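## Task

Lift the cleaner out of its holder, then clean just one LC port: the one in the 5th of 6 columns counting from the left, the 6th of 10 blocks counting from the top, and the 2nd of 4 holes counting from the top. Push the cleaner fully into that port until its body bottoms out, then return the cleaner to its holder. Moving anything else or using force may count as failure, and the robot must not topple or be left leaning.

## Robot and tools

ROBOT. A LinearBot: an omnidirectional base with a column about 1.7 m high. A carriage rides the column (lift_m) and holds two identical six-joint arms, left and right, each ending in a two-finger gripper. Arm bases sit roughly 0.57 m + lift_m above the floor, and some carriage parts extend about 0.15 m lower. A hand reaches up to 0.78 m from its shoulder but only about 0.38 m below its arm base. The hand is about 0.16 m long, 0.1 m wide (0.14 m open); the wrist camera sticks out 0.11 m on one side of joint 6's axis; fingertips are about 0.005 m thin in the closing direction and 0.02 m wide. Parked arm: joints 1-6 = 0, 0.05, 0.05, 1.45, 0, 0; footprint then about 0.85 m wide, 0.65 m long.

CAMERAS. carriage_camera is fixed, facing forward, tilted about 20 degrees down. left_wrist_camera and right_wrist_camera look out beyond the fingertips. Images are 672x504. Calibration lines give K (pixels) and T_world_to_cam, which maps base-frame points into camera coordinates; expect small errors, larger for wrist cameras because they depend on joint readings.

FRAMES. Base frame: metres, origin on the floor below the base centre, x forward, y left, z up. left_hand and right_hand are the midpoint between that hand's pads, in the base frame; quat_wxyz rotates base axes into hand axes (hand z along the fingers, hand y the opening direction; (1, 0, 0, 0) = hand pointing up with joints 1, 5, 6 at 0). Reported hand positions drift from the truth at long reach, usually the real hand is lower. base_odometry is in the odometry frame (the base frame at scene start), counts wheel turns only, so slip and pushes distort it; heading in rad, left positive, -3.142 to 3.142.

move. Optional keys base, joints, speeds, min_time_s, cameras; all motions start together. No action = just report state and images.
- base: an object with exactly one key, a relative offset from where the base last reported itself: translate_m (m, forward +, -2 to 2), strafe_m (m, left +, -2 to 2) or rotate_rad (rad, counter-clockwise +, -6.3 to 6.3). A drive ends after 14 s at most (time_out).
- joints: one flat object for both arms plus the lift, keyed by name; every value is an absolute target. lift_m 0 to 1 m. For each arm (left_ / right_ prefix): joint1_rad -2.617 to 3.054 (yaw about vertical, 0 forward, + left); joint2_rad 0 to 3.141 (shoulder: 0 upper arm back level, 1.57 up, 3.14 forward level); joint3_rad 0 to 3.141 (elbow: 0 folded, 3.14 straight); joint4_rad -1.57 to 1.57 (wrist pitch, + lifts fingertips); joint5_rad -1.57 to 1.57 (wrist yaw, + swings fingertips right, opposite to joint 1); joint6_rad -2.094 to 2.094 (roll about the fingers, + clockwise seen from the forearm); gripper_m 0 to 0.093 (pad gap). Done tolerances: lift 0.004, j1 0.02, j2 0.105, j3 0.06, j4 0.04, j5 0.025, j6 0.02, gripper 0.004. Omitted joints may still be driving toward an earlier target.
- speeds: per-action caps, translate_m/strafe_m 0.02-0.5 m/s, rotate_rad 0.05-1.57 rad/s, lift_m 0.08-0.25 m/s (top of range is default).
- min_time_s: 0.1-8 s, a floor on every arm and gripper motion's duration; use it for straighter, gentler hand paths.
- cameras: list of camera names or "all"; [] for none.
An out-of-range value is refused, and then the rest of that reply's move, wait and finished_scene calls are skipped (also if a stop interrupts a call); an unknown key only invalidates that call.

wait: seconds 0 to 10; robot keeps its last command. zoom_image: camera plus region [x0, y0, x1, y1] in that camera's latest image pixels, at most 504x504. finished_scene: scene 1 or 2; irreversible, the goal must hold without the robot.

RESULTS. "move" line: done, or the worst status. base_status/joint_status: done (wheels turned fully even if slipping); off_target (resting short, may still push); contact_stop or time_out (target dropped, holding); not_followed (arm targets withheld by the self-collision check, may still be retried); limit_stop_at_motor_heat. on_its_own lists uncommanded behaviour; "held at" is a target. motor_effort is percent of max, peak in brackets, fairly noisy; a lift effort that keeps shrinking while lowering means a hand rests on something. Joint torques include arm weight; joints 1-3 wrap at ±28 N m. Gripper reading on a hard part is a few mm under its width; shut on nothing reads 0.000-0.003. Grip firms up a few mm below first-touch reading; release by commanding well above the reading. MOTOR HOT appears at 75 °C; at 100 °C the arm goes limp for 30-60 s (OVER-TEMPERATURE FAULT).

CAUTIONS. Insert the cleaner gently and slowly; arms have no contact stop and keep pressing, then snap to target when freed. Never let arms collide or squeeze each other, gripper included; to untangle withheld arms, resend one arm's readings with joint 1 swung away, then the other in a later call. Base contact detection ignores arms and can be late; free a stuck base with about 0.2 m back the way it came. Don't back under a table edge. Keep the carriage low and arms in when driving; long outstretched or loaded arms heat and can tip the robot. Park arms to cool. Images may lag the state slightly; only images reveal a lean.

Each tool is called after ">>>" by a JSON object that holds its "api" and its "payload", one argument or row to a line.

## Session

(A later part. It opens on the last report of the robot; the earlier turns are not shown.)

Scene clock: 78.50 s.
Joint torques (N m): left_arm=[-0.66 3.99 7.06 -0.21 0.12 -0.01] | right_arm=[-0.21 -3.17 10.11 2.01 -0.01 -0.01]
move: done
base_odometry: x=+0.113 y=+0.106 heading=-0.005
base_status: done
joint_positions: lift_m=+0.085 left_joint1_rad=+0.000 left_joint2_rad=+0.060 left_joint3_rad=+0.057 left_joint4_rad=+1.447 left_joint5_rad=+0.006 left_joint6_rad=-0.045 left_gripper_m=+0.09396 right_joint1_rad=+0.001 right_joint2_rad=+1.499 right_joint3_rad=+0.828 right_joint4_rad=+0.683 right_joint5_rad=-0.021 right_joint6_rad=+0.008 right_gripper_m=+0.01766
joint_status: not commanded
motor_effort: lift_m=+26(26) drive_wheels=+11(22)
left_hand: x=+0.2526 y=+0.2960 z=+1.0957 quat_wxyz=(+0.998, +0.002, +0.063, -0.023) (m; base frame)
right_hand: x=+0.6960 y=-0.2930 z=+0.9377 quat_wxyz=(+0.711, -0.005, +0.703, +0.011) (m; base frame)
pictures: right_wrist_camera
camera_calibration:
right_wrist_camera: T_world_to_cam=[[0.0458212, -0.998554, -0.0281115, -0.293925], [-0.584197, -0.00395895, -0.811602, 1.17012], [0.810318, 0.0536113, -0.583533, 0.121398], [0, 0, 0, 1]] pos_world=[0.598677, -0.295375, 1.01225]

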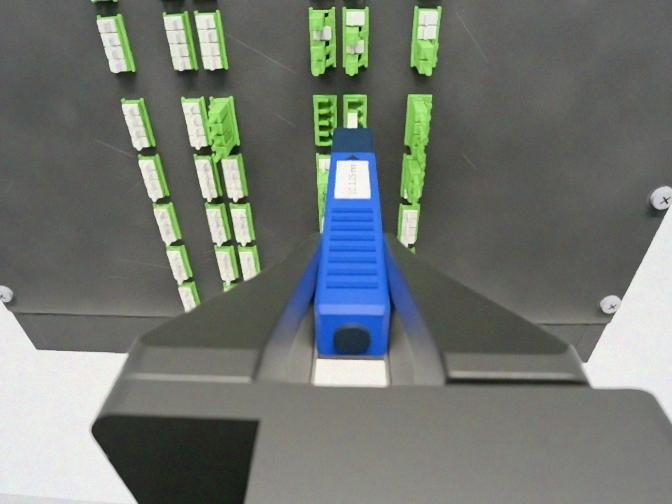

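>>> {"api": "move", "payload": {
  "base": {"translate_m":0.005},
  "speeds": {"translate_m":0.03},
  "cameras": ["carriage_camera","right_wrist_camera"]
}}

>>> {"api": "zoom_image", "payload": {
  "camera": "right_wrist_camera",
  "region": [320, 80, 390, 150]
}}

>>> {"api": "zoom_image", "payload": {
  "camera": "carriage_camera",
  "region": [400, 180, 500, 270]
}}

Scene clock: 79.53 s.
Joint torques (N m): left_arm=[-0.36 3.97 6.94 -0.24 0.1 -0.06] | right_arm=[-0.23 -1.4 11.04 2.11 0.03 -0.01]
move: done
base_odometry: x=+0.117 y=+0.106 heading=-0.006
base_status: done
joint_positions: lift_m=+0.085 left_joint1_rad=+0.000 left_joint2_rad=+0.060 left_joint3_rad=+0.057 left_joint4_rad=+1.447 left_joint5_rad=+0.006 left_joint6_rad=-0.045 left_gripper_m=+0.09396 right_joint1_rad=+0.001 right_joint2_rad=+1.483 right_joint3_rad=+0.819 right_joint4_rad=+0.673 right_joint5_rad=-0.024 right_joint6_rad=+0.008 right_gripper_m=+0.01766
joint_status: not commanded
motor_effort: lift_m=+25(26) drive_wheels=+12(21)
left_hand: x=+0.2526 y=+0.2960 z=+1.0957 quat_wxyz=(+0.998, +0.002, +0.063, -0.023) (m; base frame)
right_hand: x=+0.6923 y=-0.2924 z=+0.9381 quat_wxyz=(+0.710, -0.006, +0.704, +0.012) (m; base frame)
pictures: carriage_camera, right_wrist_camera
camera_calibration:
carriage_camera: T_world_to_cam=[[-0.0102331, -0.999704, -0.022053, 0.0231919], [-0.339272, 0.0242171, -0.940376, 1.06208], [0.940633, -0.00214094, -0.33942, 0.231984], [0, 0, 0, 1]] pos_world=[0.142358, -0.00203865, 1.078]
right_wrist_camera: T_world_to_cam=[[0.0488056, -0.998408, -0.0282597, -0.295127], [-0.586979, -0.00577851, -0.809581, 1.16785], [0.80813, 0.0561, -0.586327, 0.129476], [0, 0, 0, 1]] pos_world=[0.595274, -0.295172, 1.01304]

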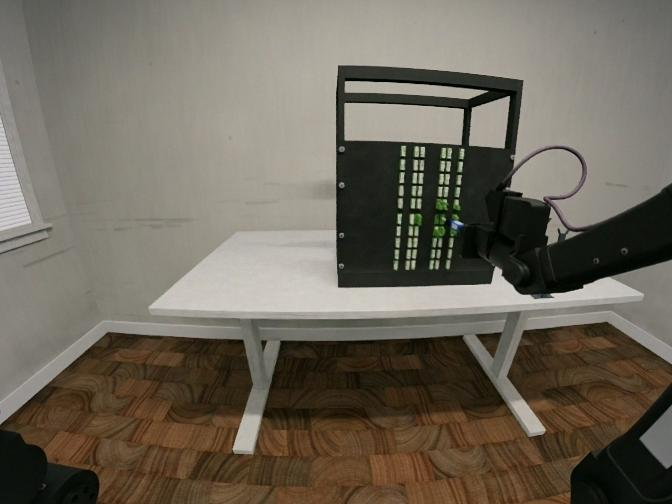

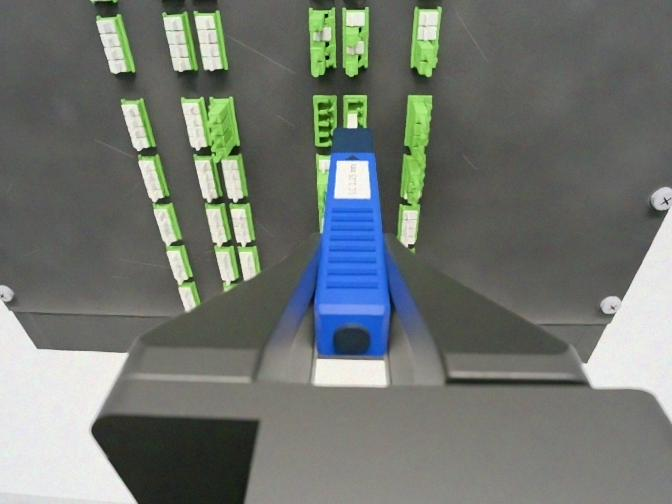

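Scaled by 7.200.

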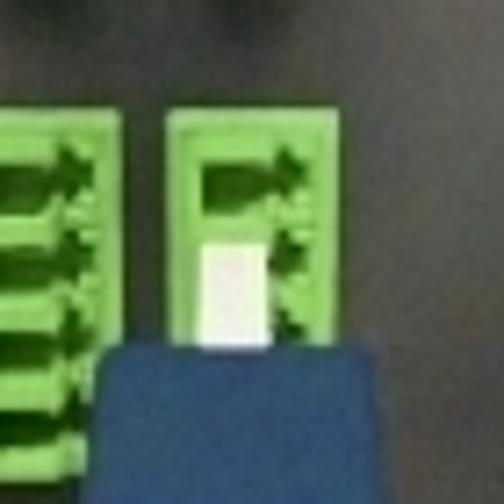

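Scaled by 5.040.

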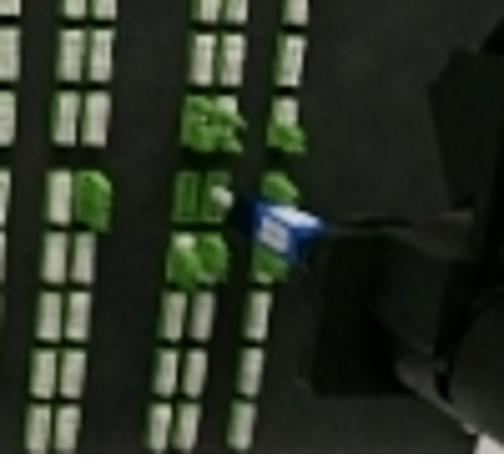

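>>> {"api": "move", "payload": {
  "base": {"translate_m":-0.014},
  "speeds": {"translate_m":0.03},
  "cameras": ["right_wrist_camera"]
}}

>>> {"api": "zoom_image", "payload": {
  "camera": "right_wrist_camera",
  "region": [320, 80, 390, 150]
}}

>>> {"api": "move", "payload": {
  "base": {"rotate_rad":0.006},
  "speeds": {"rotate_rad":0.05},
  "cameras": ["right_wrist_camera"]
}}

Scene clock: 81.23 s.
Joint torques (N m): left_arm=[-0.34 3.97 7.04 -0.19 0.11 -0.06] | right_arm=[-0.21 -4.75 9.55 1.91 -0.01 -0.01]
move: done
base_odometry: x=+0.103 y=+0.106 heading=-0.005
base_status: done
joint_positions: lift_m=+0.085 left_joint1_rad=+0.000 left_joint2_rad=+0.060 left_joint3_rad=+0.057 left_joint4_rad=+1.446 left_joint5_rad=+0.006 left_joint6_rad=-0.045 left_gripper_m=+0.09396 right_joint1_rad=+0.001 right_joint2_rad=+1.514 right_joint3_rad=+0.835 right_joint4_rad=+0.693 right_joint5_rad=-0.021 right_joint6_rad=+0.008 right_gripper_m=+0.01766
joint_status: not commanded
motor_effort: lift_m=+26(26) drive_wheels=+7(15)
left_hand: x=+0.2528 y=+0.2960 z=+1.0956 quat_wxyz=(+0.998, +0.002, +0.064, -0.023) (m; base frame)
right_hand: x=+0.6989 y=-0.2931 z=+0.9367 quat_wxyz=(+0.712, -0.005, +0.702, +0.010) (m; base frame)
pictures: right_wrist_camera
camera_calibration:
right_wrist_camera: T_world_to_cam=[[0.045107, -0.998588, -0.0280707, -0.293804], [-0.582418, -0.00345778, -0.812882, 1.1711], [0.811637, 0.0530156, -0.581751, 0.115743], [0, 0, 0, 1]] pos_world=[0.601378, -0.295476, 1.01105]

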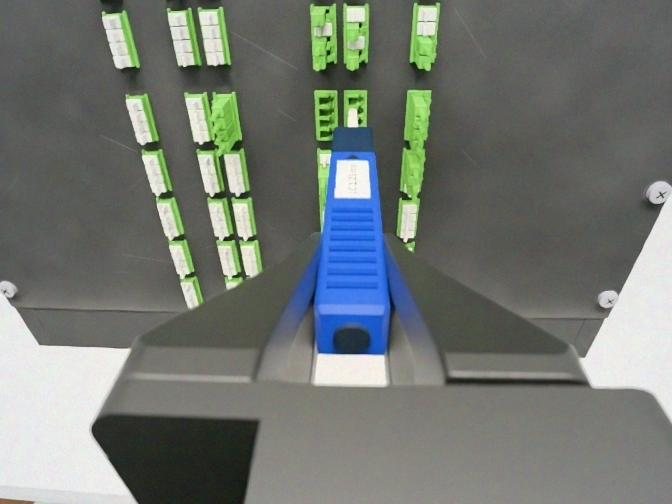

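Scaled by 7.200.

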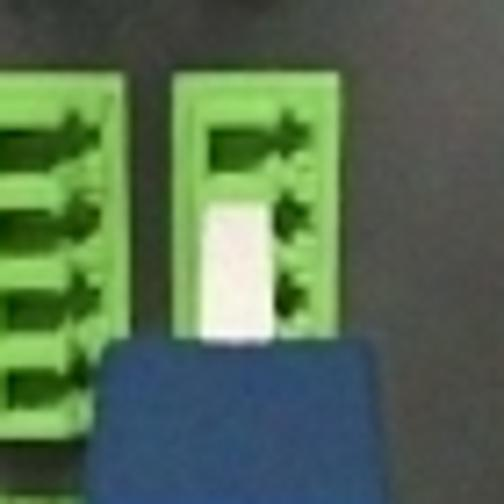

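Scene clock: 81.73 s.
Joint torques (N m): left_arm=[-0.73 4.1 7.13 -0.23 0.12 -0.03] | right_arm=[-0.23 -4.75 9.51 1.91 -0.04 -0.01]
move: done
base_odometry: x=+0.103 y=+0.106 heading=+0.000
base_status: done
joint_positions: lift_m=+0.085 left_joint1_rad=+0.000 left_joint2_rad=+0.060 left_joint3_rad=+0.057 left_joint4_rad=+1.445 left_joint5_rad=+0.006 left_joint6_rad=-0.045 left_gripper_m=+0.09396 right_joint1_rad=+0.001 right_joint2_rad=+1.514 right_joint3_rad=+0.835 right_joint4_rad=+0.694 right_joint5_rad=-0.019 right_joint6_rad=+0.008 right_gripper_m=+0.01766
joint_status: not commanded
motor_effort: lift_m=+26(26) drive_wheels=+6(12)
left_hand: x=+0.2530 y=+0.2960 z=+1.0956 quat_wxyz=(+0.998, +0.002, +0.064, -0.023) (m; base frame)
right_hand: x=+0.6990 y=-0.2933 z=+0.9365 quat_wxyz=(+0.712, -0.004, +0.702, +0.010) (m; base frame)
pictures: right_wrist_camera
camera_calibration:
right_wrist_camera: T_world_to_cam=[[0.0435957, -0.998653, -0.0281294, -0.292971], [-0.582713, -0.00254719, -0.812674, 1.17129], [0.811508, 0.0518205, -0.582039, 0.115485], [0, 0, 0, 1]] pos_world=[0.601579, -0.295578, 1.01085]

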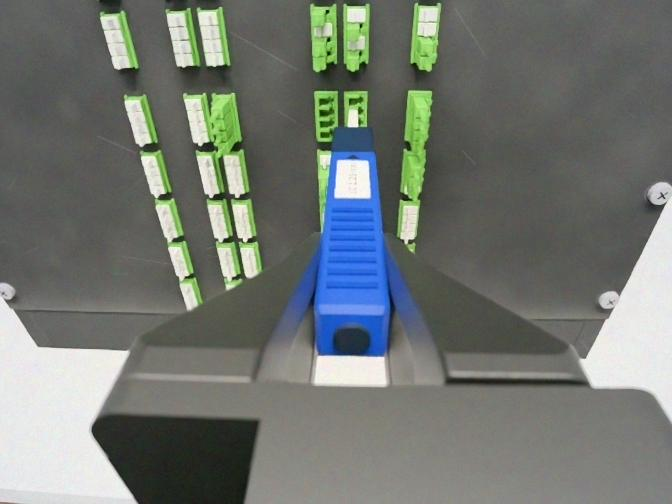

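>>> {"api": "move", "payload": {
  "base": {"strafe_m":0.004},
  "speeds": {"strafe_m":0.02},
  "joints": {"right_joint5_rad":-0.003},
  "cameras": ["right_wrist_camera"]
}}

>>> {"api": "move", "payload": {
  "base": {"strafe_m":0.004},
  "speeds": {"strafe_m":0.02},
  "joints": {"right_joint5_rad":0.006},
  "cameras": ["right_wrist_camera"]
}}

>>> {"api": "zoom_image", "payload": {
  "camera": "right_wrist_camera",
  "region": [320, 80, 390, 150]
}}

Scene clock: 82.63 s.
Joint torques (N m): left_arm=[-0.44 4.12 6.86 -0.19 0.1 -0.02] | right_arm=[-0.25 -4.77 9.52 1.9 -0.04 -0.01]
move: done
base_odometry: x=+0.103 y=+0.110 heading=-0.001
base_status: done
joint_positions: lift_m=+0.085 left_joint1_rad=+0.000 left_joint2_rad=+0.060 left_joint3_rad=+0.057 left_joint4_rad=+1.445 left_joint5_rad=+0.006 left_joint6_rad=-0.045 left_gripper_m=+0.09396 right_joint1_rad=+0.001 right_joint2_rad=+1.514 right_joint3_rad=+0.835 right_joint4_rad=+0.694 right_joint5_rad=-0.010 right_joint6_rad=+0.008 right_gripper_m=+0.01766
joint_status: all done
motor_effort: lift_m=+26(26) drive_wheels=+6(8)
left_hand: x=+0.2530 y=+0.2960 z=+1.0956 quat_wxyz=(+0.998, +0.002, +0.064, -0.023) (m; base frame)
right_hand: x=+0.6991 y=-0.2949 z=+0.9366 quat_wxyz=(+0.712, -0.001, +0.702, +0.007) (m; base frame)
pictures: right_wrist_camera
camera_calibration:
right_wrist_camera: T_world_to_cam=[[0.034863, -0.998994, -0.0281909, -0.288459], [-0.58235, 0.00261747, -0.812934, 1.17302], [0.81219, 0.0447583, -0.581673, 0.112764], [0, 0, 0, 1]] pos_world=[0.601582, -0.296286, 1.01105]

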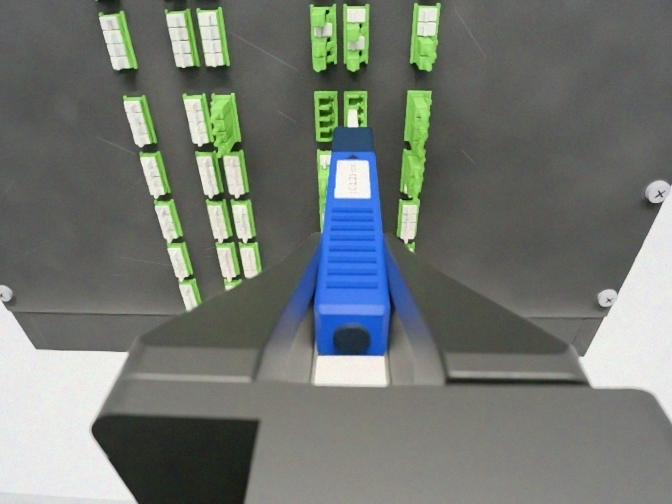

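Scene clock: 83.23 s.
Joint torques (N m): left_arm=[-0.4 3.99 7.01 -0.25 0.12 0] | right_arm=[-0.14 -4.75 9.57 1.9 -0.06 -0.01]
move: done
base_odometry: x=+0.103 y=+0.113 heading=-0.002
base_status: done
joint_positions: lift_m=+0.085 left_joint1_rad=+0.000 left_joint2_rad=+0.060 left_joint3_rad=+0.057 left_joint4_rad=+1.445 left_joint5_rad=+0.006 left_joint6_rad=-0.045 left_gripper_m=+0.09396 right_joint1_rad=+0.001 right_joint2_rad=+1.514 right_joint3_rad=+0.835 right_joint4_rad=+0.694 right_joint5_rad=-0.001 right_joint6_rad=+0.008 right_gripper_m=+0.01766
joint_status: all done
motor_effort: lift_m=+26(26) drive_wheels=+8(15)
left_hand: x=+0.2530 y=+0.2960 z=+1.0956 quat_wxyz=(+0.998, +0.002, +0.064, -0.023) (m; base frame)
right_hand: x=+0.6991 y=-0.2965 z=+0.9366 quat_wxyz=(+0.712, +0.002, +0.702, +0.003) (m; base frame)
pictures: right_wrist_camera
camera_calibration:
right_wrist_camera: T_world_to_cam=[[0.0253403, -0.999277, -0.028328, -0.283384], [-0.582285, 0.00827977, -0.812943, 1.17468], [0.81259, 0.0370951, -0.581654, 0.110257], [0, 0, 0, 1]] pos_world=[0.601585, -0.296995, 1.01105]

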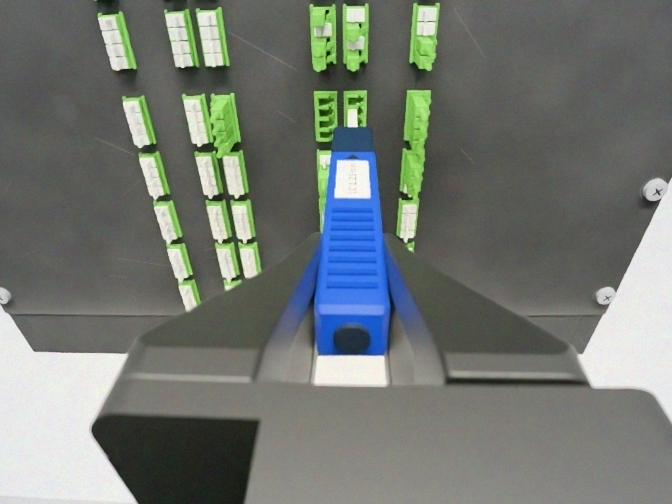

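Scaled by 7.200.

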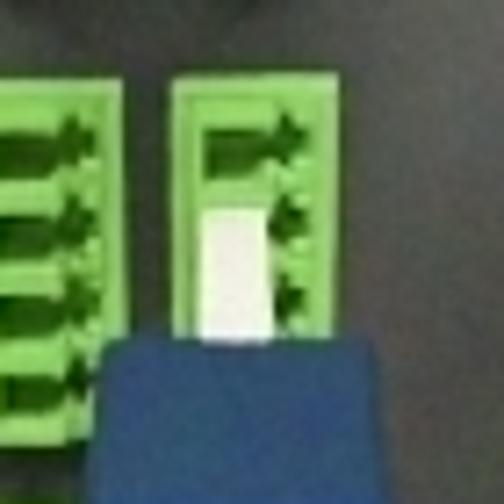

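>>> {"api": "move", "payload": {
  "base": {"translate_m":0.007},
  "speeds": {"translate_m":0.03},
  "cameras": ["right_wrist_camera"]
}}

>>> {"api": "zoom_image", "payload": {
  "camera": "right_wrist_camera",
  "region": [320, 80, 390, 150]
}}

Scene clock: 84.17 s.
Joint torques (N m): left_arm=[-0.59 3.82 7.01 -0.24 0.12 -0.03] | right_arm=[-0.25 -3.81 9.83 1.96 -0.08 -0.01]
move: done
base_odometry: x=+0.110 y=+0.114 heading=-0.002
base_status: done
joint_positions: lift_m=+0.085 left_joint1_rad=+0.000 left_joint2_rad=+0.060 left_joint3_rad=+0.057 left_joint4_rad=+1.445 left_joint5_rad=+0.006 left_joint6_rad=-0.045 left_gripper_m=+0.09396 right_joint1_rad=+0.001 right_joint2_rad=+1.506 right_joint3_rad=+0.832 right_joint4_rad=+0.688 right_joint5_rad=+0.001 right_joint6_rad=+0.008 right_gripper_m=+0.01766
joint_status: not commanded
motor_effort: lift_m=+26(26) drive_wheels=+8(19)
left_hand: x=+0.2530 y=+0.2960 z=+1.0956 quat_wxyz=(+0.998, +0.002, +0.064, -0.023) (m; base frame)
right_hand: x=+0.6974 y=-0.2968 z=+0.9375 quat_wxyz=(+0.712, +0.003, +0.702, +0.003) (m; base frame)
pictures: right_wrist_camera
camera_calibration:
right_wrist_camera: T_world_to_cam=[[0.0238183, -0.999313, -0.0283884, -0.282456], [-0.582957, 0.0091855, -0.812451, 1.17465], [0.812154, 0.0359004, -0.582337, 0.112682], [0, 0, 0, 1]] pos_world=[0.599985, -0.297097, 1.01195]

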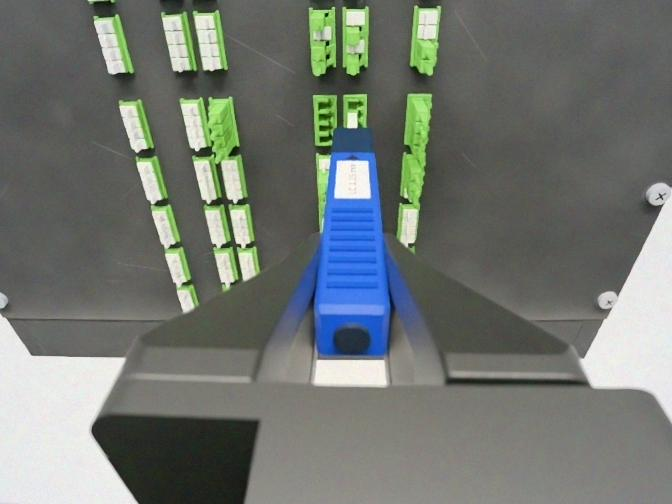

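Scaled by 7.200.

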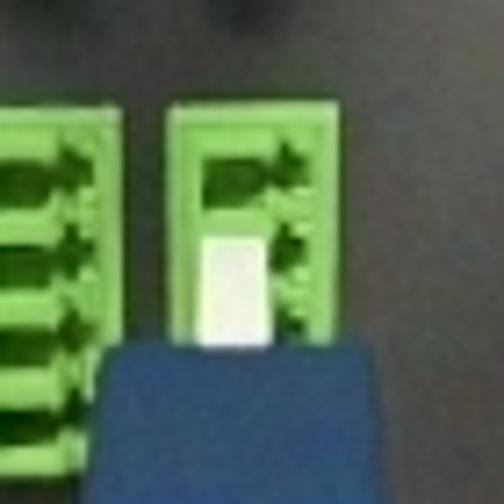

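>>> {"api": "zoom_image", "payload": {
  "camera": "right_wrist_camera",
  "region": [300, 60, 450, 210]
}}

>>> {"api": "zoom_image", "payload": {
  "camera": "right_wrist_camera",
  "region": [310, 90, 370, 150]
}}

Scaled by 3.360.

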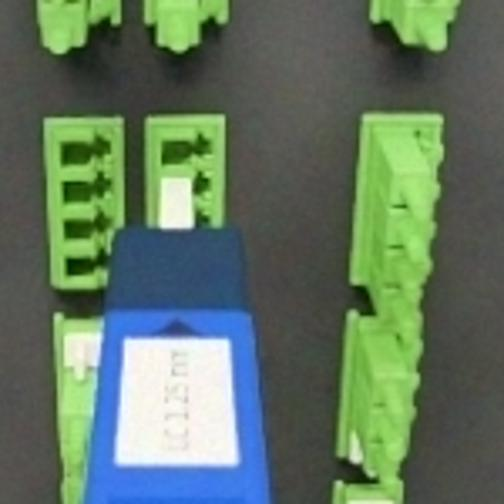

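Scaled by 8.400.

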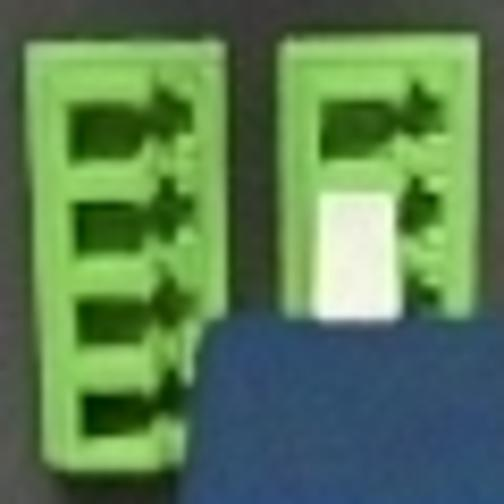

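>>> {"api": "move", "payload": {
  "joints": {"lift_m":0.0860},
  "cameras": []
}}

>>> {"api": "move", "payload": {
  "joints": {"lift_m":0.0840},
  "cameras": []
}}

>>> {"api": "move", "payload": {
  "joints": {"lift_m":0.0850},
  "base": {"translate_m":0.005},
  "speeds": {"translate_m":0.03},
  "cameras": ["carriage_camera","right_wrist_camera"]
}}

>>> {"api": "zoom_image", "payload": {
  "camera": "right_wrist_camera",
  "region": [320, 80, 390, 150]
}}

>>> {"api": "zoom_image", "payload": {
  "camera": "carriage_camera",
  "region": [425, 190, 475, 240]
}}

Scene clock: 85.97 s.
Joint torques (N m): left_arm=[-0.59 4.03 7.06 -0.19 0.11 -0.01] | right_arm=[-0.2 -3.86 9.76 2 -0.06 -0.01]
move: done
base_odometry: x=+0.110 y=+0.114 heading=-0.002
base_status: not commanded
joint_positions: lift_m=+0.086 left_joint1_rad=+0.000 left_joint2_rad=+0.060 left_joint3_rad=+0.057 left_joint4_rad=+1.445 left_joint5_rad=+0.006 left_joint6_rad=-0.045 left_gripper_m=+0.09396 right_joint1_rad=+0.001 right_joint2_rad=+1.506 right_joint3_rad=+0.832 right_joint4_rad=+0.684 right_joint5_rad=+0.001 right_joint6_rad=+0.008 right_gripper_m=+0.01766
joint_status: all done
motor_effort: lift_m=+27(30) drive_wheels=+8(8)
left_hand: x=+0.2530 y=+0.2960 z=+1.0967 quat_wxyz=(+0.998, +0.002, +0.064, -0.023) (m; base frame)
right_hand: x=+0.6974 y=-0.2968 z=+0.9379 quat_wxyz=(+0.711, +0.003, +0.703, +0.003) (m; base frame)
pictures: none
No camera images: "cameras" was empty.

Scene clock: 86.33 s.
Joint torques (N m): left_arm=[-0.57 4.03 6.87 -0.2 0.1 -0.06] | right_arm=[-0.23 -3.67 9.81 1.98 -0.07 -0.01]
move: done
base_odometry: x=+0.110 y=+0.114 heading=-0.002
base_status: not commanded
joint_positions: lift_m=+0.084 left_joint1_rad=+0.000 left_joint2_rad=+0.060 left_joint3_rad=+0.057 left_joint4_rad=+1.445 left_joint5_rad=+0.006 left_joint6_rad=-0.045 left_gripper_m=+0.09396 right_joint1_rad=+0.001 right_joint2_rad=+1.505 right_joint3_rad=+0.832 right_joint4_rad=+0.685 right_joint5_rad=+0.001 right_joint6_rad=+0.008 right_gripper_m=+0.01766
joint_status: all done
motor_effort: lift_m=+26(28) drive_wheels=+7(8)
left_hand: x=+0.2530 y=+0.2960 z=+1.0947 quat_wxyz=(+0.998, +0.002, +0.064, -0.023) (m; base frame)
right_hand: x=+0.6973 y=-0.2968 z=+0.9366 quat_wxyz=(+0.712, +0.003, +0.703, +0.003) (m; base frame)
pictures: none
No camera images: "cameras" was empty.

Scene clock: 86.90 s.
Joint torques (N m): left_arm=[-0.55 4.12 7.15 -0.2 0.11 -0.07] | right_arm=[-0.18 -1.98 10.84 2.08 -0.06 -0.01]
move: done
base_odometry: x=+0.115 y=+0.114 heading=-0.002
base_status: done
joint_positions: lift_m=+0.085 left_joint1_rad=+0.000 left_joint2_rad=+0.060 left_joint3_rad=+0.057 left_joint4_rad=+1.445 left_joint5_rad=+0.006 left_joint6_rad=-0.045 left_gripper_m=+0.09396 right_joint1_rad=+0.001 right_joint2_rad=+1.488 right_joint3_rad=+0.822 right_joint4_rad=+0.677 right_joint5_rad=+0.001 right_joint6_rad=+0.008 right_gripper_m=+0.01766
joint_status: all done
motor_effort: lift_m=+27(30) drive_wheels=+7(17)
left_hand: x=+0.2529 y=+0.2960 z=+1.0957 quat_wxyz=(+0.998, +0.002, +0.064, -0.023) (m; base frame)
right_hand: x=+0.6936 y=-0.2968 z=+0.9380 quat_wxyz=(+0.711, +0.003, +0.704, +0.003) (m; base frame)
pictures: carriage_camera, right_wrist_camera
camera_calibration:
carriage_camera: T_world_to_cam=[[-0.0102331, -0.999704, -0.022053, 0.0231941], [-0.339272, 0.0242171, -0.940376, 1.06217], [0.940633, -0.00214094, -0.33942, 0.232018], [0, 0, 0, 1]] pos_world=[0.142358, -0.00203865, 1.0781]
right_wrist_camera: T_world_to_cam=[[0.0237102, -0.999313, -0.0284787, -0.282189], [-0.586044, 0.00918533, -0.810227, 1.17287], [0.809933, 0.0359005, -0.585423, 0.12058], [0, 0, 0, 1]] pos_world=[0.596383, -0.297097, 1.01285]

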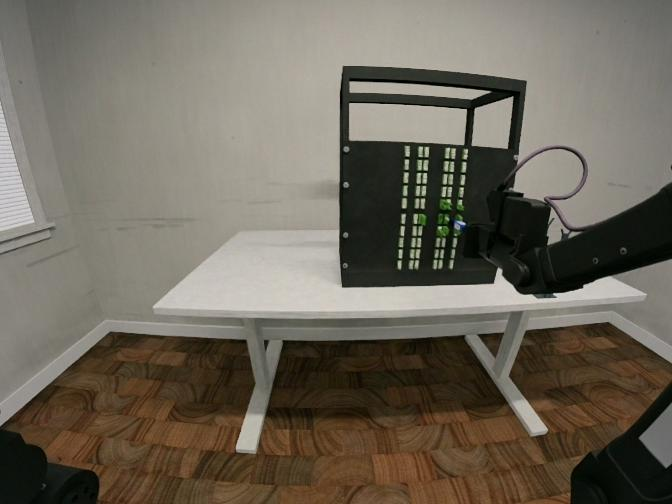

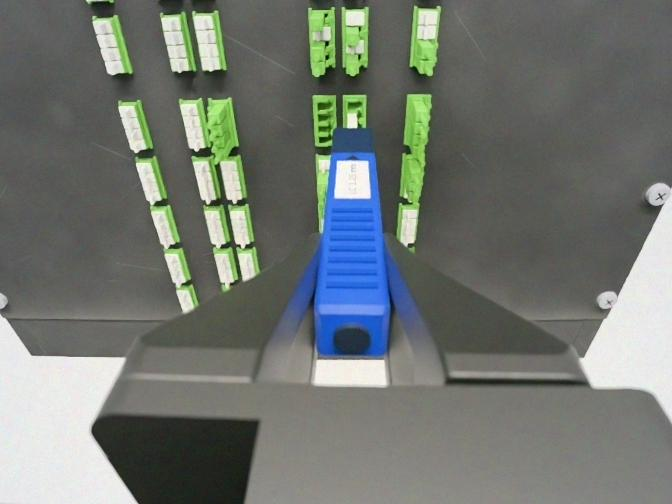

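Scaled by 7.200.

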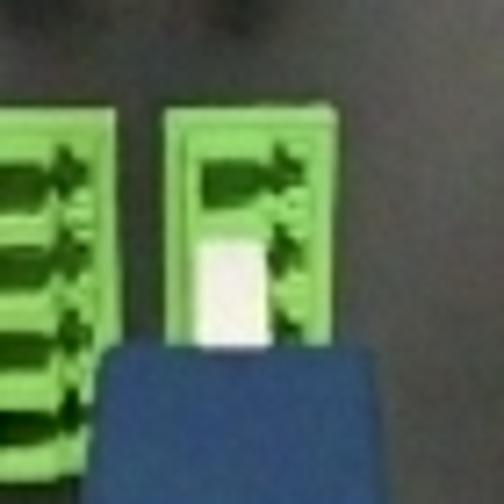

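Scaled by 10.080.

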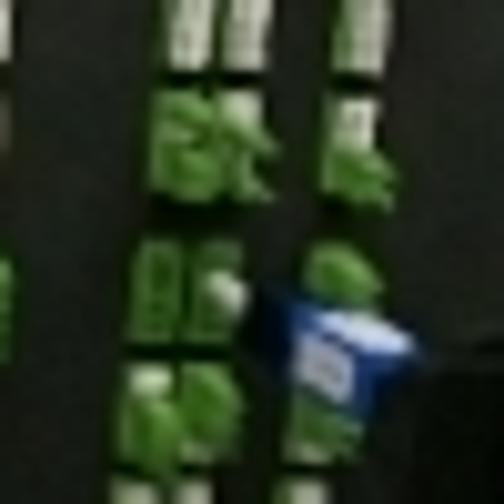

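>>> {"api": "move", "payload": {
  "base": {"translate_m":-0.03},
  "speeds": {"translate_m":0.04},
  "cameras": ["right_wrist_camera"]
}}

>>> {"api": "zoom_image", "payload": {
  "camera": "right_wrist_camera",
  "region": [320, 80, 390, 150]
}}

>>> {"api": "move", "payload": {
  "base": {"translate_m":-0.12},
  "speeds": {"translate_m":0.1},
  "cameras": ["right_wrist_camera"]
}}

>>> {"api": "zoom_image", "payload": {
  "camera": "right_wrist_camera",
  "region": [240, 10, 460, 230]
}}

Scene clock: 88.40 s.
Joint torques (N m): left_arm=[-0.36 4.01 7.1 -0.27 0.11 -0.03] | right_arm=[-0.18 -6.04 8.47 1.9 -0.06 -0.01]
move: done
base_odometry: x=+0.085 y=+0.114 heading=-0.003
base_status: done
joint_positions: lift_m=+0.085 left_joint1_rad=+0.000 left_joint2_rad=+0.060 left_joint3_rad=+0.057 left_joint4_rad=+1.445 left_joint5_rad=+0.006 left_joint6_rad=-0.045 left_gripper_m=+0.09396 right_joint1_rad=+0.001 right_joint2_rad=+1.526 right_joint3_rad=+0.847 right_joint4_rad=+0.693 right_joint5_rad=+0.001 right_joint6_rad=+0.008 right_gripper_m=+0.01766
joint_status: not commanded
motor_effort: lift_m=+26(27) drive_wheels=+6(10)
left_hand: x=+0.2530 y=+0.2960 z=+1.0957 quat_wxyz=(+0.998, +0.002, +0.064, -0.023) (m; base frame)
right_hand: x=+0.7022 y=-0.2967 z=+0.9366 quat_wxyz=(+0.712, +0.003, +0.702, +0.003) (m; base frame)
pictures: right_wrist_camera
camera_calibration:
right_wrist_camera: T_world_to_cam=[[0.0238183, -0.999313, -0.0283884, -0.282593], [-0.582957, 0.0091855, -0.812451, 1.17666], [0.812154, 0.0359004, -0.582337, 0.108341], [0, 0, 0, 1]] pos_world=[0.604685, -0.297097, 1.01105]

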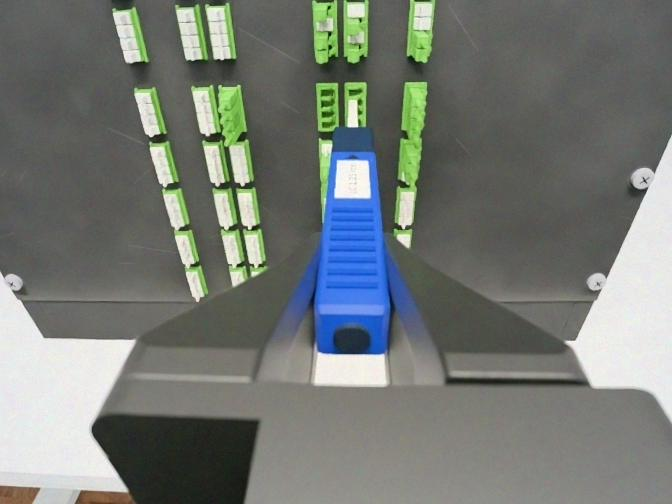

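Scaled by 7.200.

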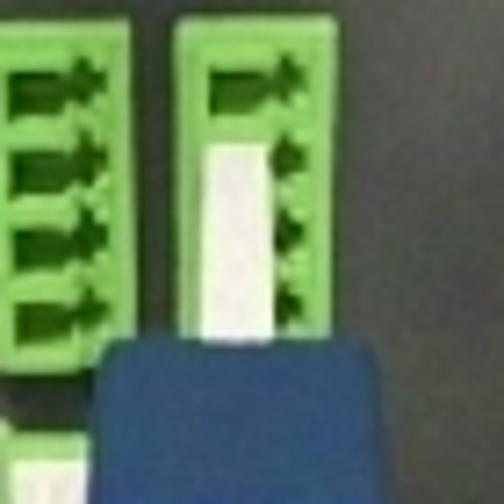

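Scene clock: 90.40 s.
Joint torques (N m): left_arm=[-0.25 4.22 7.12 -0.16 0.12 -0.05] | right_arm=[-0.23 -6.06 8.46 1.89 -0.07 -0.01]
move: done
base_odometry: x=-0.035 y=+0.114 heading=-0.003
base_status: done
joint_positions: lift_m=+0.085 left_joint1_rad=+0.000 left_joint2_rad=+0.060 left_joint3_rad=+0.057 left_joint4_rad=+1.444 left_joint5_rad=+0.006 left_joint6_rad=-0.045 left_gripper_m=+0.09396 right_joint1_rad=+0.001 right_joint2_rad=+1.526 right_joint3_rad=+0.847 right_joint4_rad=+0.694 right_joint5_rad=+0.001 right_joint6_rad=+0.008 right_gripper_m=+0.01766
joint_status: not commanded
motor_effort: lift_m=+27(27) drive_wheels=-1(13)
left_hand: x=+0.2532 y=+0.2960 z=+1.0957 quat_wxyz=(+0.998, +0.002, +0.065, -0.023) (m; base frame)
right_hand: x=+0.7022 y=-0.2967 z=+0.9367 quat_wxyz=(+0.712, +0.003, +0.702, +0.003) (m; base frame)
pictures: right_wrist_camera
camera_calibration:
right_wrist_camera: T_world_to_cam=[[0.0238312, -0.999313, -0.0283824, -0.282604], [-0.582597, 0.00918896, -0.812709, 1.17679], [0.812412, 0.0359033, -0.581978, 0.107881], [0, 0, 0, 1]] pos_world=[0.604685, -0.297097, 1.01115]

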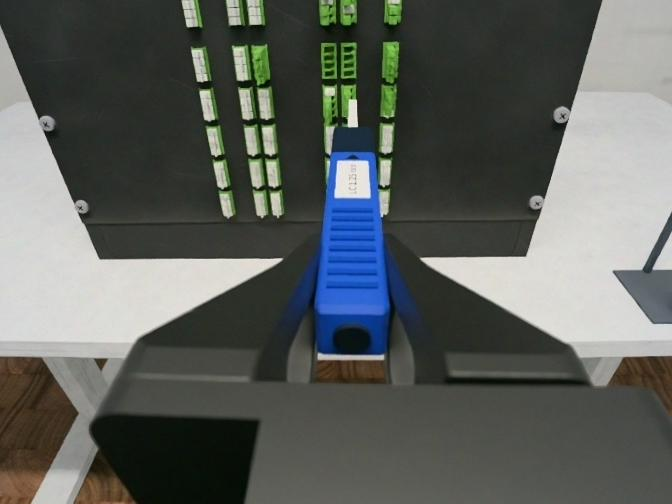

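Scaled by 2.291.

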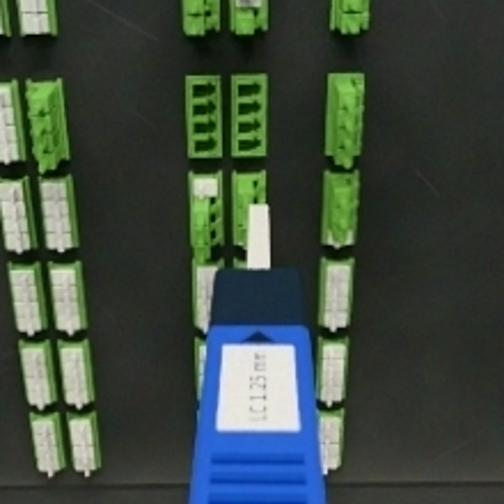

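>>> {"api": "move", "payload": {
  "joints": {"lift_m":0.2,"right_joint2_rad":1.5,"right_joint3_rad":0.9,"right_joint5_rad":-0.01},
  "min_time_s": 1,
  "cameras": []
}}

>>> {"api": "move", "payload": {
  "joints": {"right_joint2_rad":1.54,"right_joint3_rad":0.86,"right_joint4_rad":0.69,"right_joint5_rad":-0.003,"right_joint1_rad":-0.003},
  "min_time_s": 1,
  "base": {"strafe_m":-0.319},
  "speeds": {"strafe_m":0.15},
  "cameras": ["carriage_camera","right_wrist_camera"]
}}

Scene clock: 91.90 s.
Joint torques (N m): left_arm=[-0.64 3.9 7.13 -0.15 0.1 -0.01] | right_arm=[-0.23 -10.13 9.17 1.9 -0.22 -0.01]
move: done
base_odometry: x=-0.035 y=+0.114 heading=-0.003
base_status: not commanded
joint_positions: lift_m=+0.200 left_joint1_rad=+0.000 left_joint2_rad=+0.060 left_joint3_rad=+0.057 left_joint4_rad=+1.444 left_joint5_rad=+0.006 left_joint6_rad=-0.045 left_gripper_m=+0.09396 right_joint1_rad=+0.001 right_joint2_rad=+1.526 right_joint3_rad=+0.879 right_joint4_rad=+0.692 right_joint5_rad=-0.001 right_joint6_rad=+0.008 right_gripper_m=+0.01766
joint_status: all done
motor_effort: lift_m=+26(32) drive_wheels=+2(2)
left_hand: x=+0.2532 y=+0.2960 z=+1.2108 quat_wxyz=(+0.998, +0.002, +0.065, -0.023) (m; base frame)
right_hand: x=+0.7053 y=-0.2964 z=+1.0671 quat_wxyz=(+0.723, +0.002, +0.691, +0.003) (m; base frame)
pictures: none
No camera images: "cameras" was empty.

Scene clock: 95.03 s.
Joint torques (N m): left_arm=[-0.34 4.11 7.02 -0.17 0.12 0] | right_arm=[-0.47 -6.12 6.65 1.86 -0.11 -0.01]
move: done
base_odometry: x=-0.036 y=-0.205 heading=-0.003
base_status: done
joint_positions: lift_m=+0.200 left_joint1_rad=+0.000 left_joint2_rad=+0.060 left_joint3_rad=+0.057 left_joint4_rad=+1.444 left_joint5_rad=+0.005 left_joint6_rad=-0.045 left_gripper_m=+0.09396 right_joint1_rad=+0.001 right_joint2_rad=+1.526 right_joint3_rad=+0.867 right_joint4_rad=+0.692 right_joint5_rad=-0.004 right_joint6_rad=+0.008 right_gripper_m=+0.01766
joint_status: all done
motor_effort: lift_m=+26(26) drive_wheels=-3(13)
left_hand: x=+0.2532 y=+0.2961 z=+1.2108 quat_wxyz=(+0.998, +0.001, +0.065, -0.023) (m; base frame)
right_hand: x=+0.7042 y=-0.2959 z=+1.0613 quat_wxyz=(+0.719, +0.001, +0.695, +0.005) (m; base frame)
pictures: carriage_camera, right_wrist_camera
camera_calibration:
carriage_camera: T_world_to_cam=[[-0.0102331, -0.999704, -0.022053, 0.0257325], [-0.339272, 0.0242171, -0.940376, 1.17041], [0.940633, -0.00214094, -0.33942, 0.271085], [0, 0, 0, 1]] pos_world=[0.142358, -0.00203865, 1.1932]
right_wrist_camera: T_world_to_cam=[[0.0293054, -0.999185, -0.0277646, -0.28271], [-0.56708, 0.00625466, -0.823639, 1.27892], [0.823141, 0.0398818, -0.566434, 0.155796], [0, 0, 0, 1]] pos_world=[0.605294, -0.296692, 1.13377]

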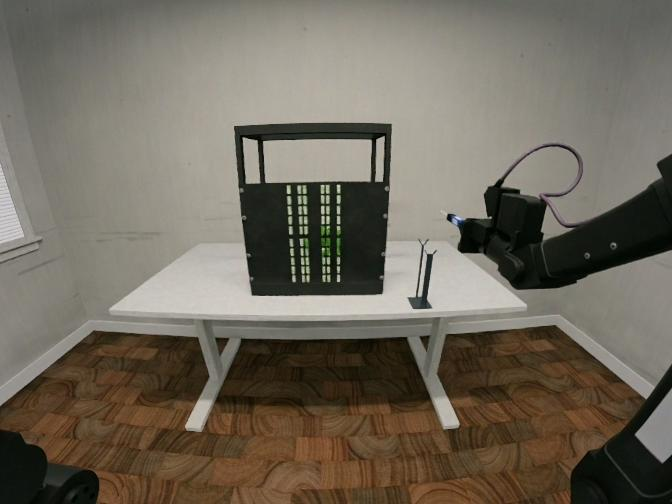

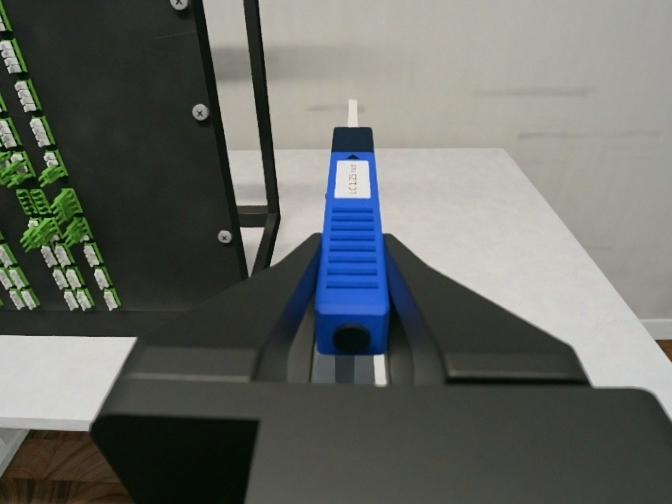

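>>> {"api": "move", "payload": {
  "joints": {"right_joint4_rad":0.669,"lift_m":0.15},
  "base": {"translate_m":0.142},
  "speeds": {"translate_m":0.1},
  "cameras": []
}}

>>> {"api": "wait", "payload": {
  "seconds": 0.3,
  "cameras": ["right_wrist_camera","carriage_camera"]
}}

Scene clock: 97.30 s.
Joint torques (N m): left_arm=[-0.64 3.97 7.21 -0.29 0.09 -0.06] | right_arm=[-0.59 -6.45 7.45 1.93 -0.11 -0.01]
move: done
base_odometry: x=+0.106 y=-0.206 heading=-0.004
base_status: done
joint_positions: lift_m=+0.150 left_joint1_rad=+0.000 left_joint2_rad=+0.060 left_joint3_rad=+0.057 left_joint4_rad=+1.446 left_joint5_rad=+0.005 left_joint6_rad=-0.045 left_gripper_m=+0.09396 right_joint1_rad=+0.001 right_joint2_rad=+1.530 right_joint3_rad=+0.858 right_joint4_rad=+0.668 right_joint5_rad=-0.004 right_joint6_rad=+0.008 right_gripper_m=+0.01766
joint_status: all done
motor_effort: lift_m=+28(29) drive_wheels=-7(16)
left_hand: x=+0.2528 y=+0.2961 z=+1.1607 quat_wxyz=(+0.998, +0.001, +0.064, -0.023) (m; base frame)
right_hand: x=+0.7040 y=-0.2959 z=+0.9993 quat_wxyz=(+0.706, +0.001, +0.708, +0.005) (m; base frame)
pictures: none
No camera images: "cameras" was empty.

Scene clock: 97.60 s.
Joint torques (N m): left_arm=[-0.5 3.99 6.99 -0.16 0.09 -0.01] | right_arm=[-0.59 -6.48 7.42 1.94 -0.11 -0.01]
base_odometry: x=+0.106 y=-0.206 heading=-0.004
base_status: done
joint_positions: lift_m=+0.150 left_joint1_rad=+0.000 left_joint2_rad=+0.060 left_joint3_rad=+0.057 left_joint4_rad=+1.446 left_joint5_rad=+0.005 left_joint6_rad=-0.045 left_gripper_m=+0.09396 right_joint1_rad=+0.001 right_joint2_rad=+1.530 right_joint3_rad=+0.858 right_joint4_rad=+0.668 right_joint5_rad=-0.004 right_joint6_rad=+0.008 right_gripper_m=+0.01766
joint_status: all done
motor_effort: lift_m=+28(29) drive_wheels=-6(16)
left_hand: x=+0.2528 y=+0.2961 z=+1.1607 quat_wxyz=(+0.998, +0.001, +0.064, -0.023) (m; base frame)
right_hand: x=+0.7040 y=-0.2959 z=+0.9993 quat_wxyz=(+0.706, +0.001, +0.708, +0.005) (m; base frame)
wait: 0.30 s; at rest by 0.27 s
pictures: carriage_camera, right_wrist_camera
camera_calibration:
carriage_camera: T_world_to_cam=[[-0.0102331, -0.999704, -0.022053, 0.0246254], [-0.339272, 0.0242171, -0.940376, 1.1232], [0.940633, -0.00214094, -0.33942, 0.254047], [0, 0, 0, 1]] pos_world=[0.142358, -0.00203865, 1.143]
right_wrist_camera: T_world_to_cam=[[0.0282682, -0.999185, -0.0288167, -0.282641], [-0.596822, 0.00625505, -0.802349, 1.22746], [0.801875, 0.0398794, -0.596159, 0.165602], [0, 0, 0, 1]] pos_world=[0.607774, -0.296692, 1.07543]

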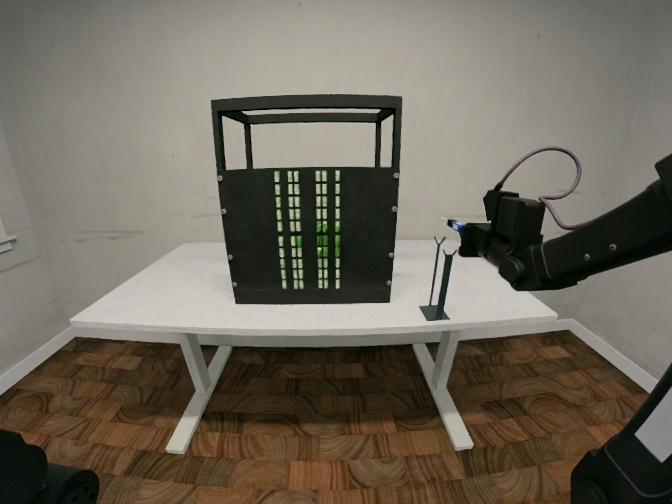

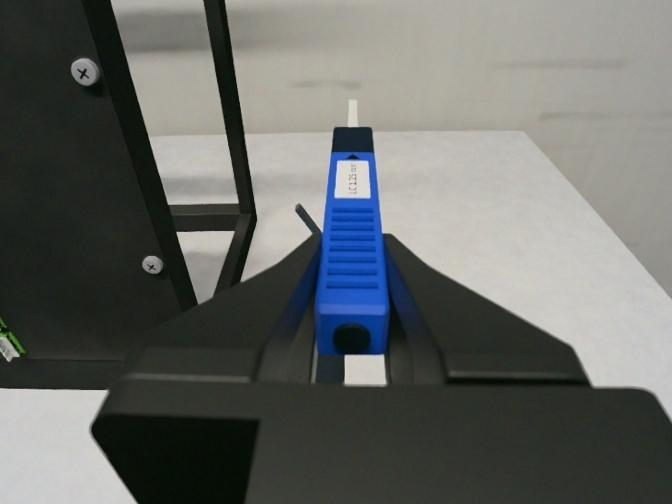

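>>> {"api": "move", "payload": {
  "joints": {"right_joint4_rad":0.69,"lift_m":0.12},
  "base": {"strafe_m":0.006},
  "cameras": []
}}

>>> {"api": "wait", "payload": {
  "seconds": 0.3,
  "cameras": ["right_wrist_camera"]
}}

Scene clock: 98.37 s.
Joint torques (N m): left_arm=[-0.51 4.14 6.95 -0.24 0.16 0] | right_arm=[-0.5 -6.72 7.46 2.02 -0.11 -0.01]
move: done
base_odometry: x=+0.106 y=-0.200 heading=-0.005
base_status: done
joint_positions: lift_m=+0.120 left_joint1_rad=-0.001 left_joint2_rad=+0.060 left_joint3_rad=+0.057 left_joint4_rad=+1.445 left_joint5_rad=+0.006 left_joint6_rad=-0.045 left_gripper_m=+0.09396 right_joint1_rad=+0.000 right_joint2_rad=+1.532 right_joint3_rad=+0.858 right_joint4_rad=+0.680 right_joint5_rad=-0.005 right_joint6_rad=+0.008 right_gripper_m=+0.01766
joint_status: all done
motor_effort: lift_m=+27(29) drive_wheels=+8(10)
left_hand: x=+0.2530 y=+0.2960 z=+1.1306 quat_wxyz=(+0.998, +0.001, +0.064, -0.023) (m; base frame)
right_hand: x=+0.7043 y=-0.2961 z=+0.9710 quat_wxyz=(+0.709, +0.001, +0.705, +0.005) (m; base frame)
pictures: none
No camera images: "cameras" was empty.

Scene clock: 98.67 s.
Joint torques (N m): left_arm=[-0.46 3.82 6.97 -0.2 0.17 -0.04] | right_arm=[-0.53 -6.68 7.45 2.02 -0.11 -0.01]
base_odometry: x=+0.106 y=-0.200 heading=-0.005
base_status: done
joint_positions: lift_m=+0.120 left_joint1_rad=-0.001 left_joint2_rad=+0.060 left_joint3_rad=+0.057 left_joint4_rad=+1.445 left_joint5_rad=+0.006 left_joint6_rad=-0.045 left_gripper_m=+0.09396 right_joint1_rad=+0.000 right_joint2_rad=+1.532 right_joint3_rad=+0.858 right_joint4_rad=+0.680 right_joint5_rad=-0.005 right_joint6_rad=+0.008 right_gripper_m=+0.01766
joint_status: all done
motor_effort: lift_m=+27(29) drive_wheels=+7(10)
left_hand: x=+0.2530 y=+0.2960 z=+1.1306 quat_wxyz=(+0.998, +0.001, +0.064, -0.023) (m; base frame)
right_hand: x=+0.7043 y=-0.2961 z=+0.9710 quat_wxyz=(+0.709, +0.001, +0.705, +0.005) (m; base frame)
wait: 0.30 s; at rest by 0.27 s
pictures: right_wrist_camera
camera_calibration:
right_wrist_camera: T_world_to_cam=[[0.0285437, -0.999185, -0.0285478, -0.284219], [-0.589195, 0.00625293, -0.807967, 1.20505], [0.807486, 0.0398825, -0.588536, 0.137146], [0, 0, 0, 1]] pos_world=[0.607379, -0.296992, 1.04624]

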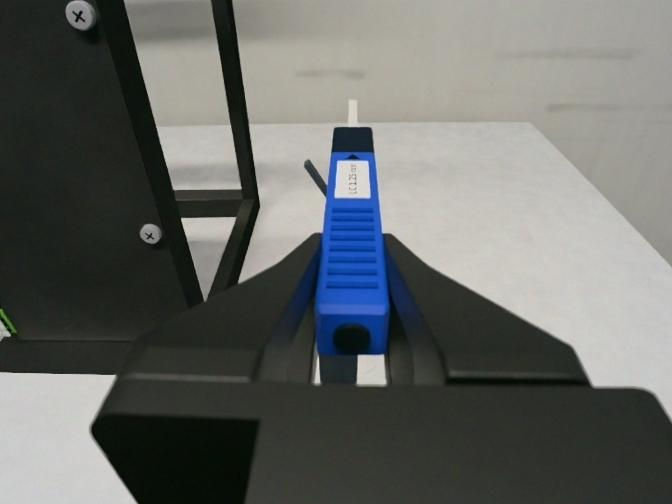

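>>> {"api": "move", "payload": {
  "base": {"rotate_rad":-0.004},
  "joints": {"right_joint4_rad":0.694},
  "cameras": []
}}

>>> {"api": "move", "payload": {
  "base": {"strafe_m":0.010},
  "cameras": []
}}

>>> {"api": "wait", "payload": {
  "seconds": 0.3,
  "cameras": ["right_wrist_camera"]
}}

Scene clock: 99.37 s.
Joint torques (N m): left_arm=[-0.43 4 7.05 -0.2 0.17 -0.01] | right_arm=[-0.34 -6.76 7.43 2.05 -0.11 -0.01]
move: done
base_odometry: x=+0.106 y=-0.200 heading=-0.009
base_status: done
joint_positions: lift_m=+0.120 left_joint1_rad=-0.001 left_joint2_rad=+0.060 left_joint3_rad=+0.057 left_joint4_rad=+1.445 left_joint5_rad=+0.006 left_joint6_rad=-0.045 left_gripper_m=+0.09396 right_joint1_rad=-0.002 right_joint2_rad=+1.532 right_joint3_rad=+0.858 right_joint4_rad=+0.681 right_joint5_rad=-0.004 right_joint6_rad=+0.008 right_gripper_m=+0.01766
joint_status: all done
motor_effort: lift_m=+27(28) drive_wheels=-1(6)
left_hand: x=+0.2530 y=+0.2960 z=+1.1306 quat_wxyz=(+0.998, +0.001, +0.064, -0.023) (m; base frame)
right_hand: x=+0.7043 y=-0.2972 z=+0.9714 quat_wxyz=(+0.710, +0.002, +0.704, +0.004) (m; base frame)
pictures: none
No camera images: "cameras" was empty.

Scene clock: 100.07 s.
Joint torques (N m): left_arm=[-0.61 4.1 7.09 -0.18 0.06 0] | right_arm=[-0.38 -6.71 7.46 2.03 -0.11 -0.01]
move: done
base_odometry: x=+0.106 y=-0.190 heading=-0.009
base_status: done
joint_positions: lift_m=+0.120 left_joint1_rad=-0.001 left_joint2_rad=+0.060 left_joint3_rad=+0.057 left_joint4_rad=+1.445 left_joint5_rad=+0.005 left_joint6_rad=-0.045 left_gripper_m=+0.09396 right_joint1_rad=-0.001 right_joint2_rad=+1.532 right_joint3_rad=+0.858 right_joint4_rad=+0.682 right_joint5_rad=-0.005 right_joint6_rad=+0.008 right_gripper_m=+0.01766
joint_status: not commanded
motor_effort: lift_m=+27(28) drive_wheels=+7(12)
left_hand: x=+0.2530 y=+0.2961 z=+1.1306 quat_wxyz=(+0.998, +0.001, +0.064, -0.023) (m; base frame)
right_hand: x=+0.7043 y=-0.2969 z=+0.9716 quat_wxyz=(+0.710, +0.001, +0.704, +0.004) (m; base frame)
pictures: none
No camera images: "cameras" was empty.

Scene clock: 100.37 s.
Joint torques (N m): left_arm=[-0.38 3.82 6.98 -0.22 0.13 -0.03] | right_arm=[-0.39 -6.71 7.43 2.04 -0.11 -0.01]
base_odometry: x=+0.106 y=-0.190 heading=-0.009
base_status: done
joint_positions: lift_m=+0.120 left_joint1_rad=-0.001 left_joint2_rad=+0.060 left_joint3_rad=+0.057 left_joint4_rad=+1.445 left_joint5_rad=+0.005 left_joint6_rad=-0.045 left_gripper_m=+0.09396 right_joint1_rad=-0.001 right_joint2_rad=+1.532 right_joint3_rad=+0.858 right_joint4_rad=+0.682 right_joint5_rad=-0.005 right_joint6_rad=+0.008 right_gripper_m=+0.01766
joint_status: not commanded
motor_effort: lift_m=+28(28) drive_wheels=+7(12)
left_hand: x=+0.2530 y=+0.2961 z=+1.1306 quat_wxyz=(+0.998, +0.001, +0.064, -0.023) (m; base frame)
right_hand: x=+0.7043 y=-0.2969 z=+0.9716 quat_wxyz=(+0.710, +0.001, +0.704, +0.004) (m; base frame)
wait: 0.30 s; at rest by 0.27 s
pictures: right_wrist_camera
camera_calibration:
right_wrist_camera: T_world_to_cam=[[0.0270298, -0.999229, -0.0284586, -0.283893], [-0.587308, 0.00716313, -0.809332, 1.20573], [0.808912, 0.0385901, -0.586662, 0.134292], [0, 0, 0, 1]] pos_world=[0.607181, -0.297494, 1.04654]

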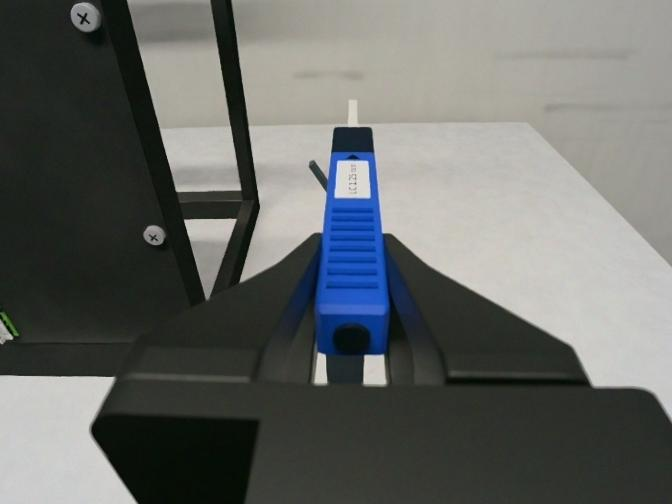

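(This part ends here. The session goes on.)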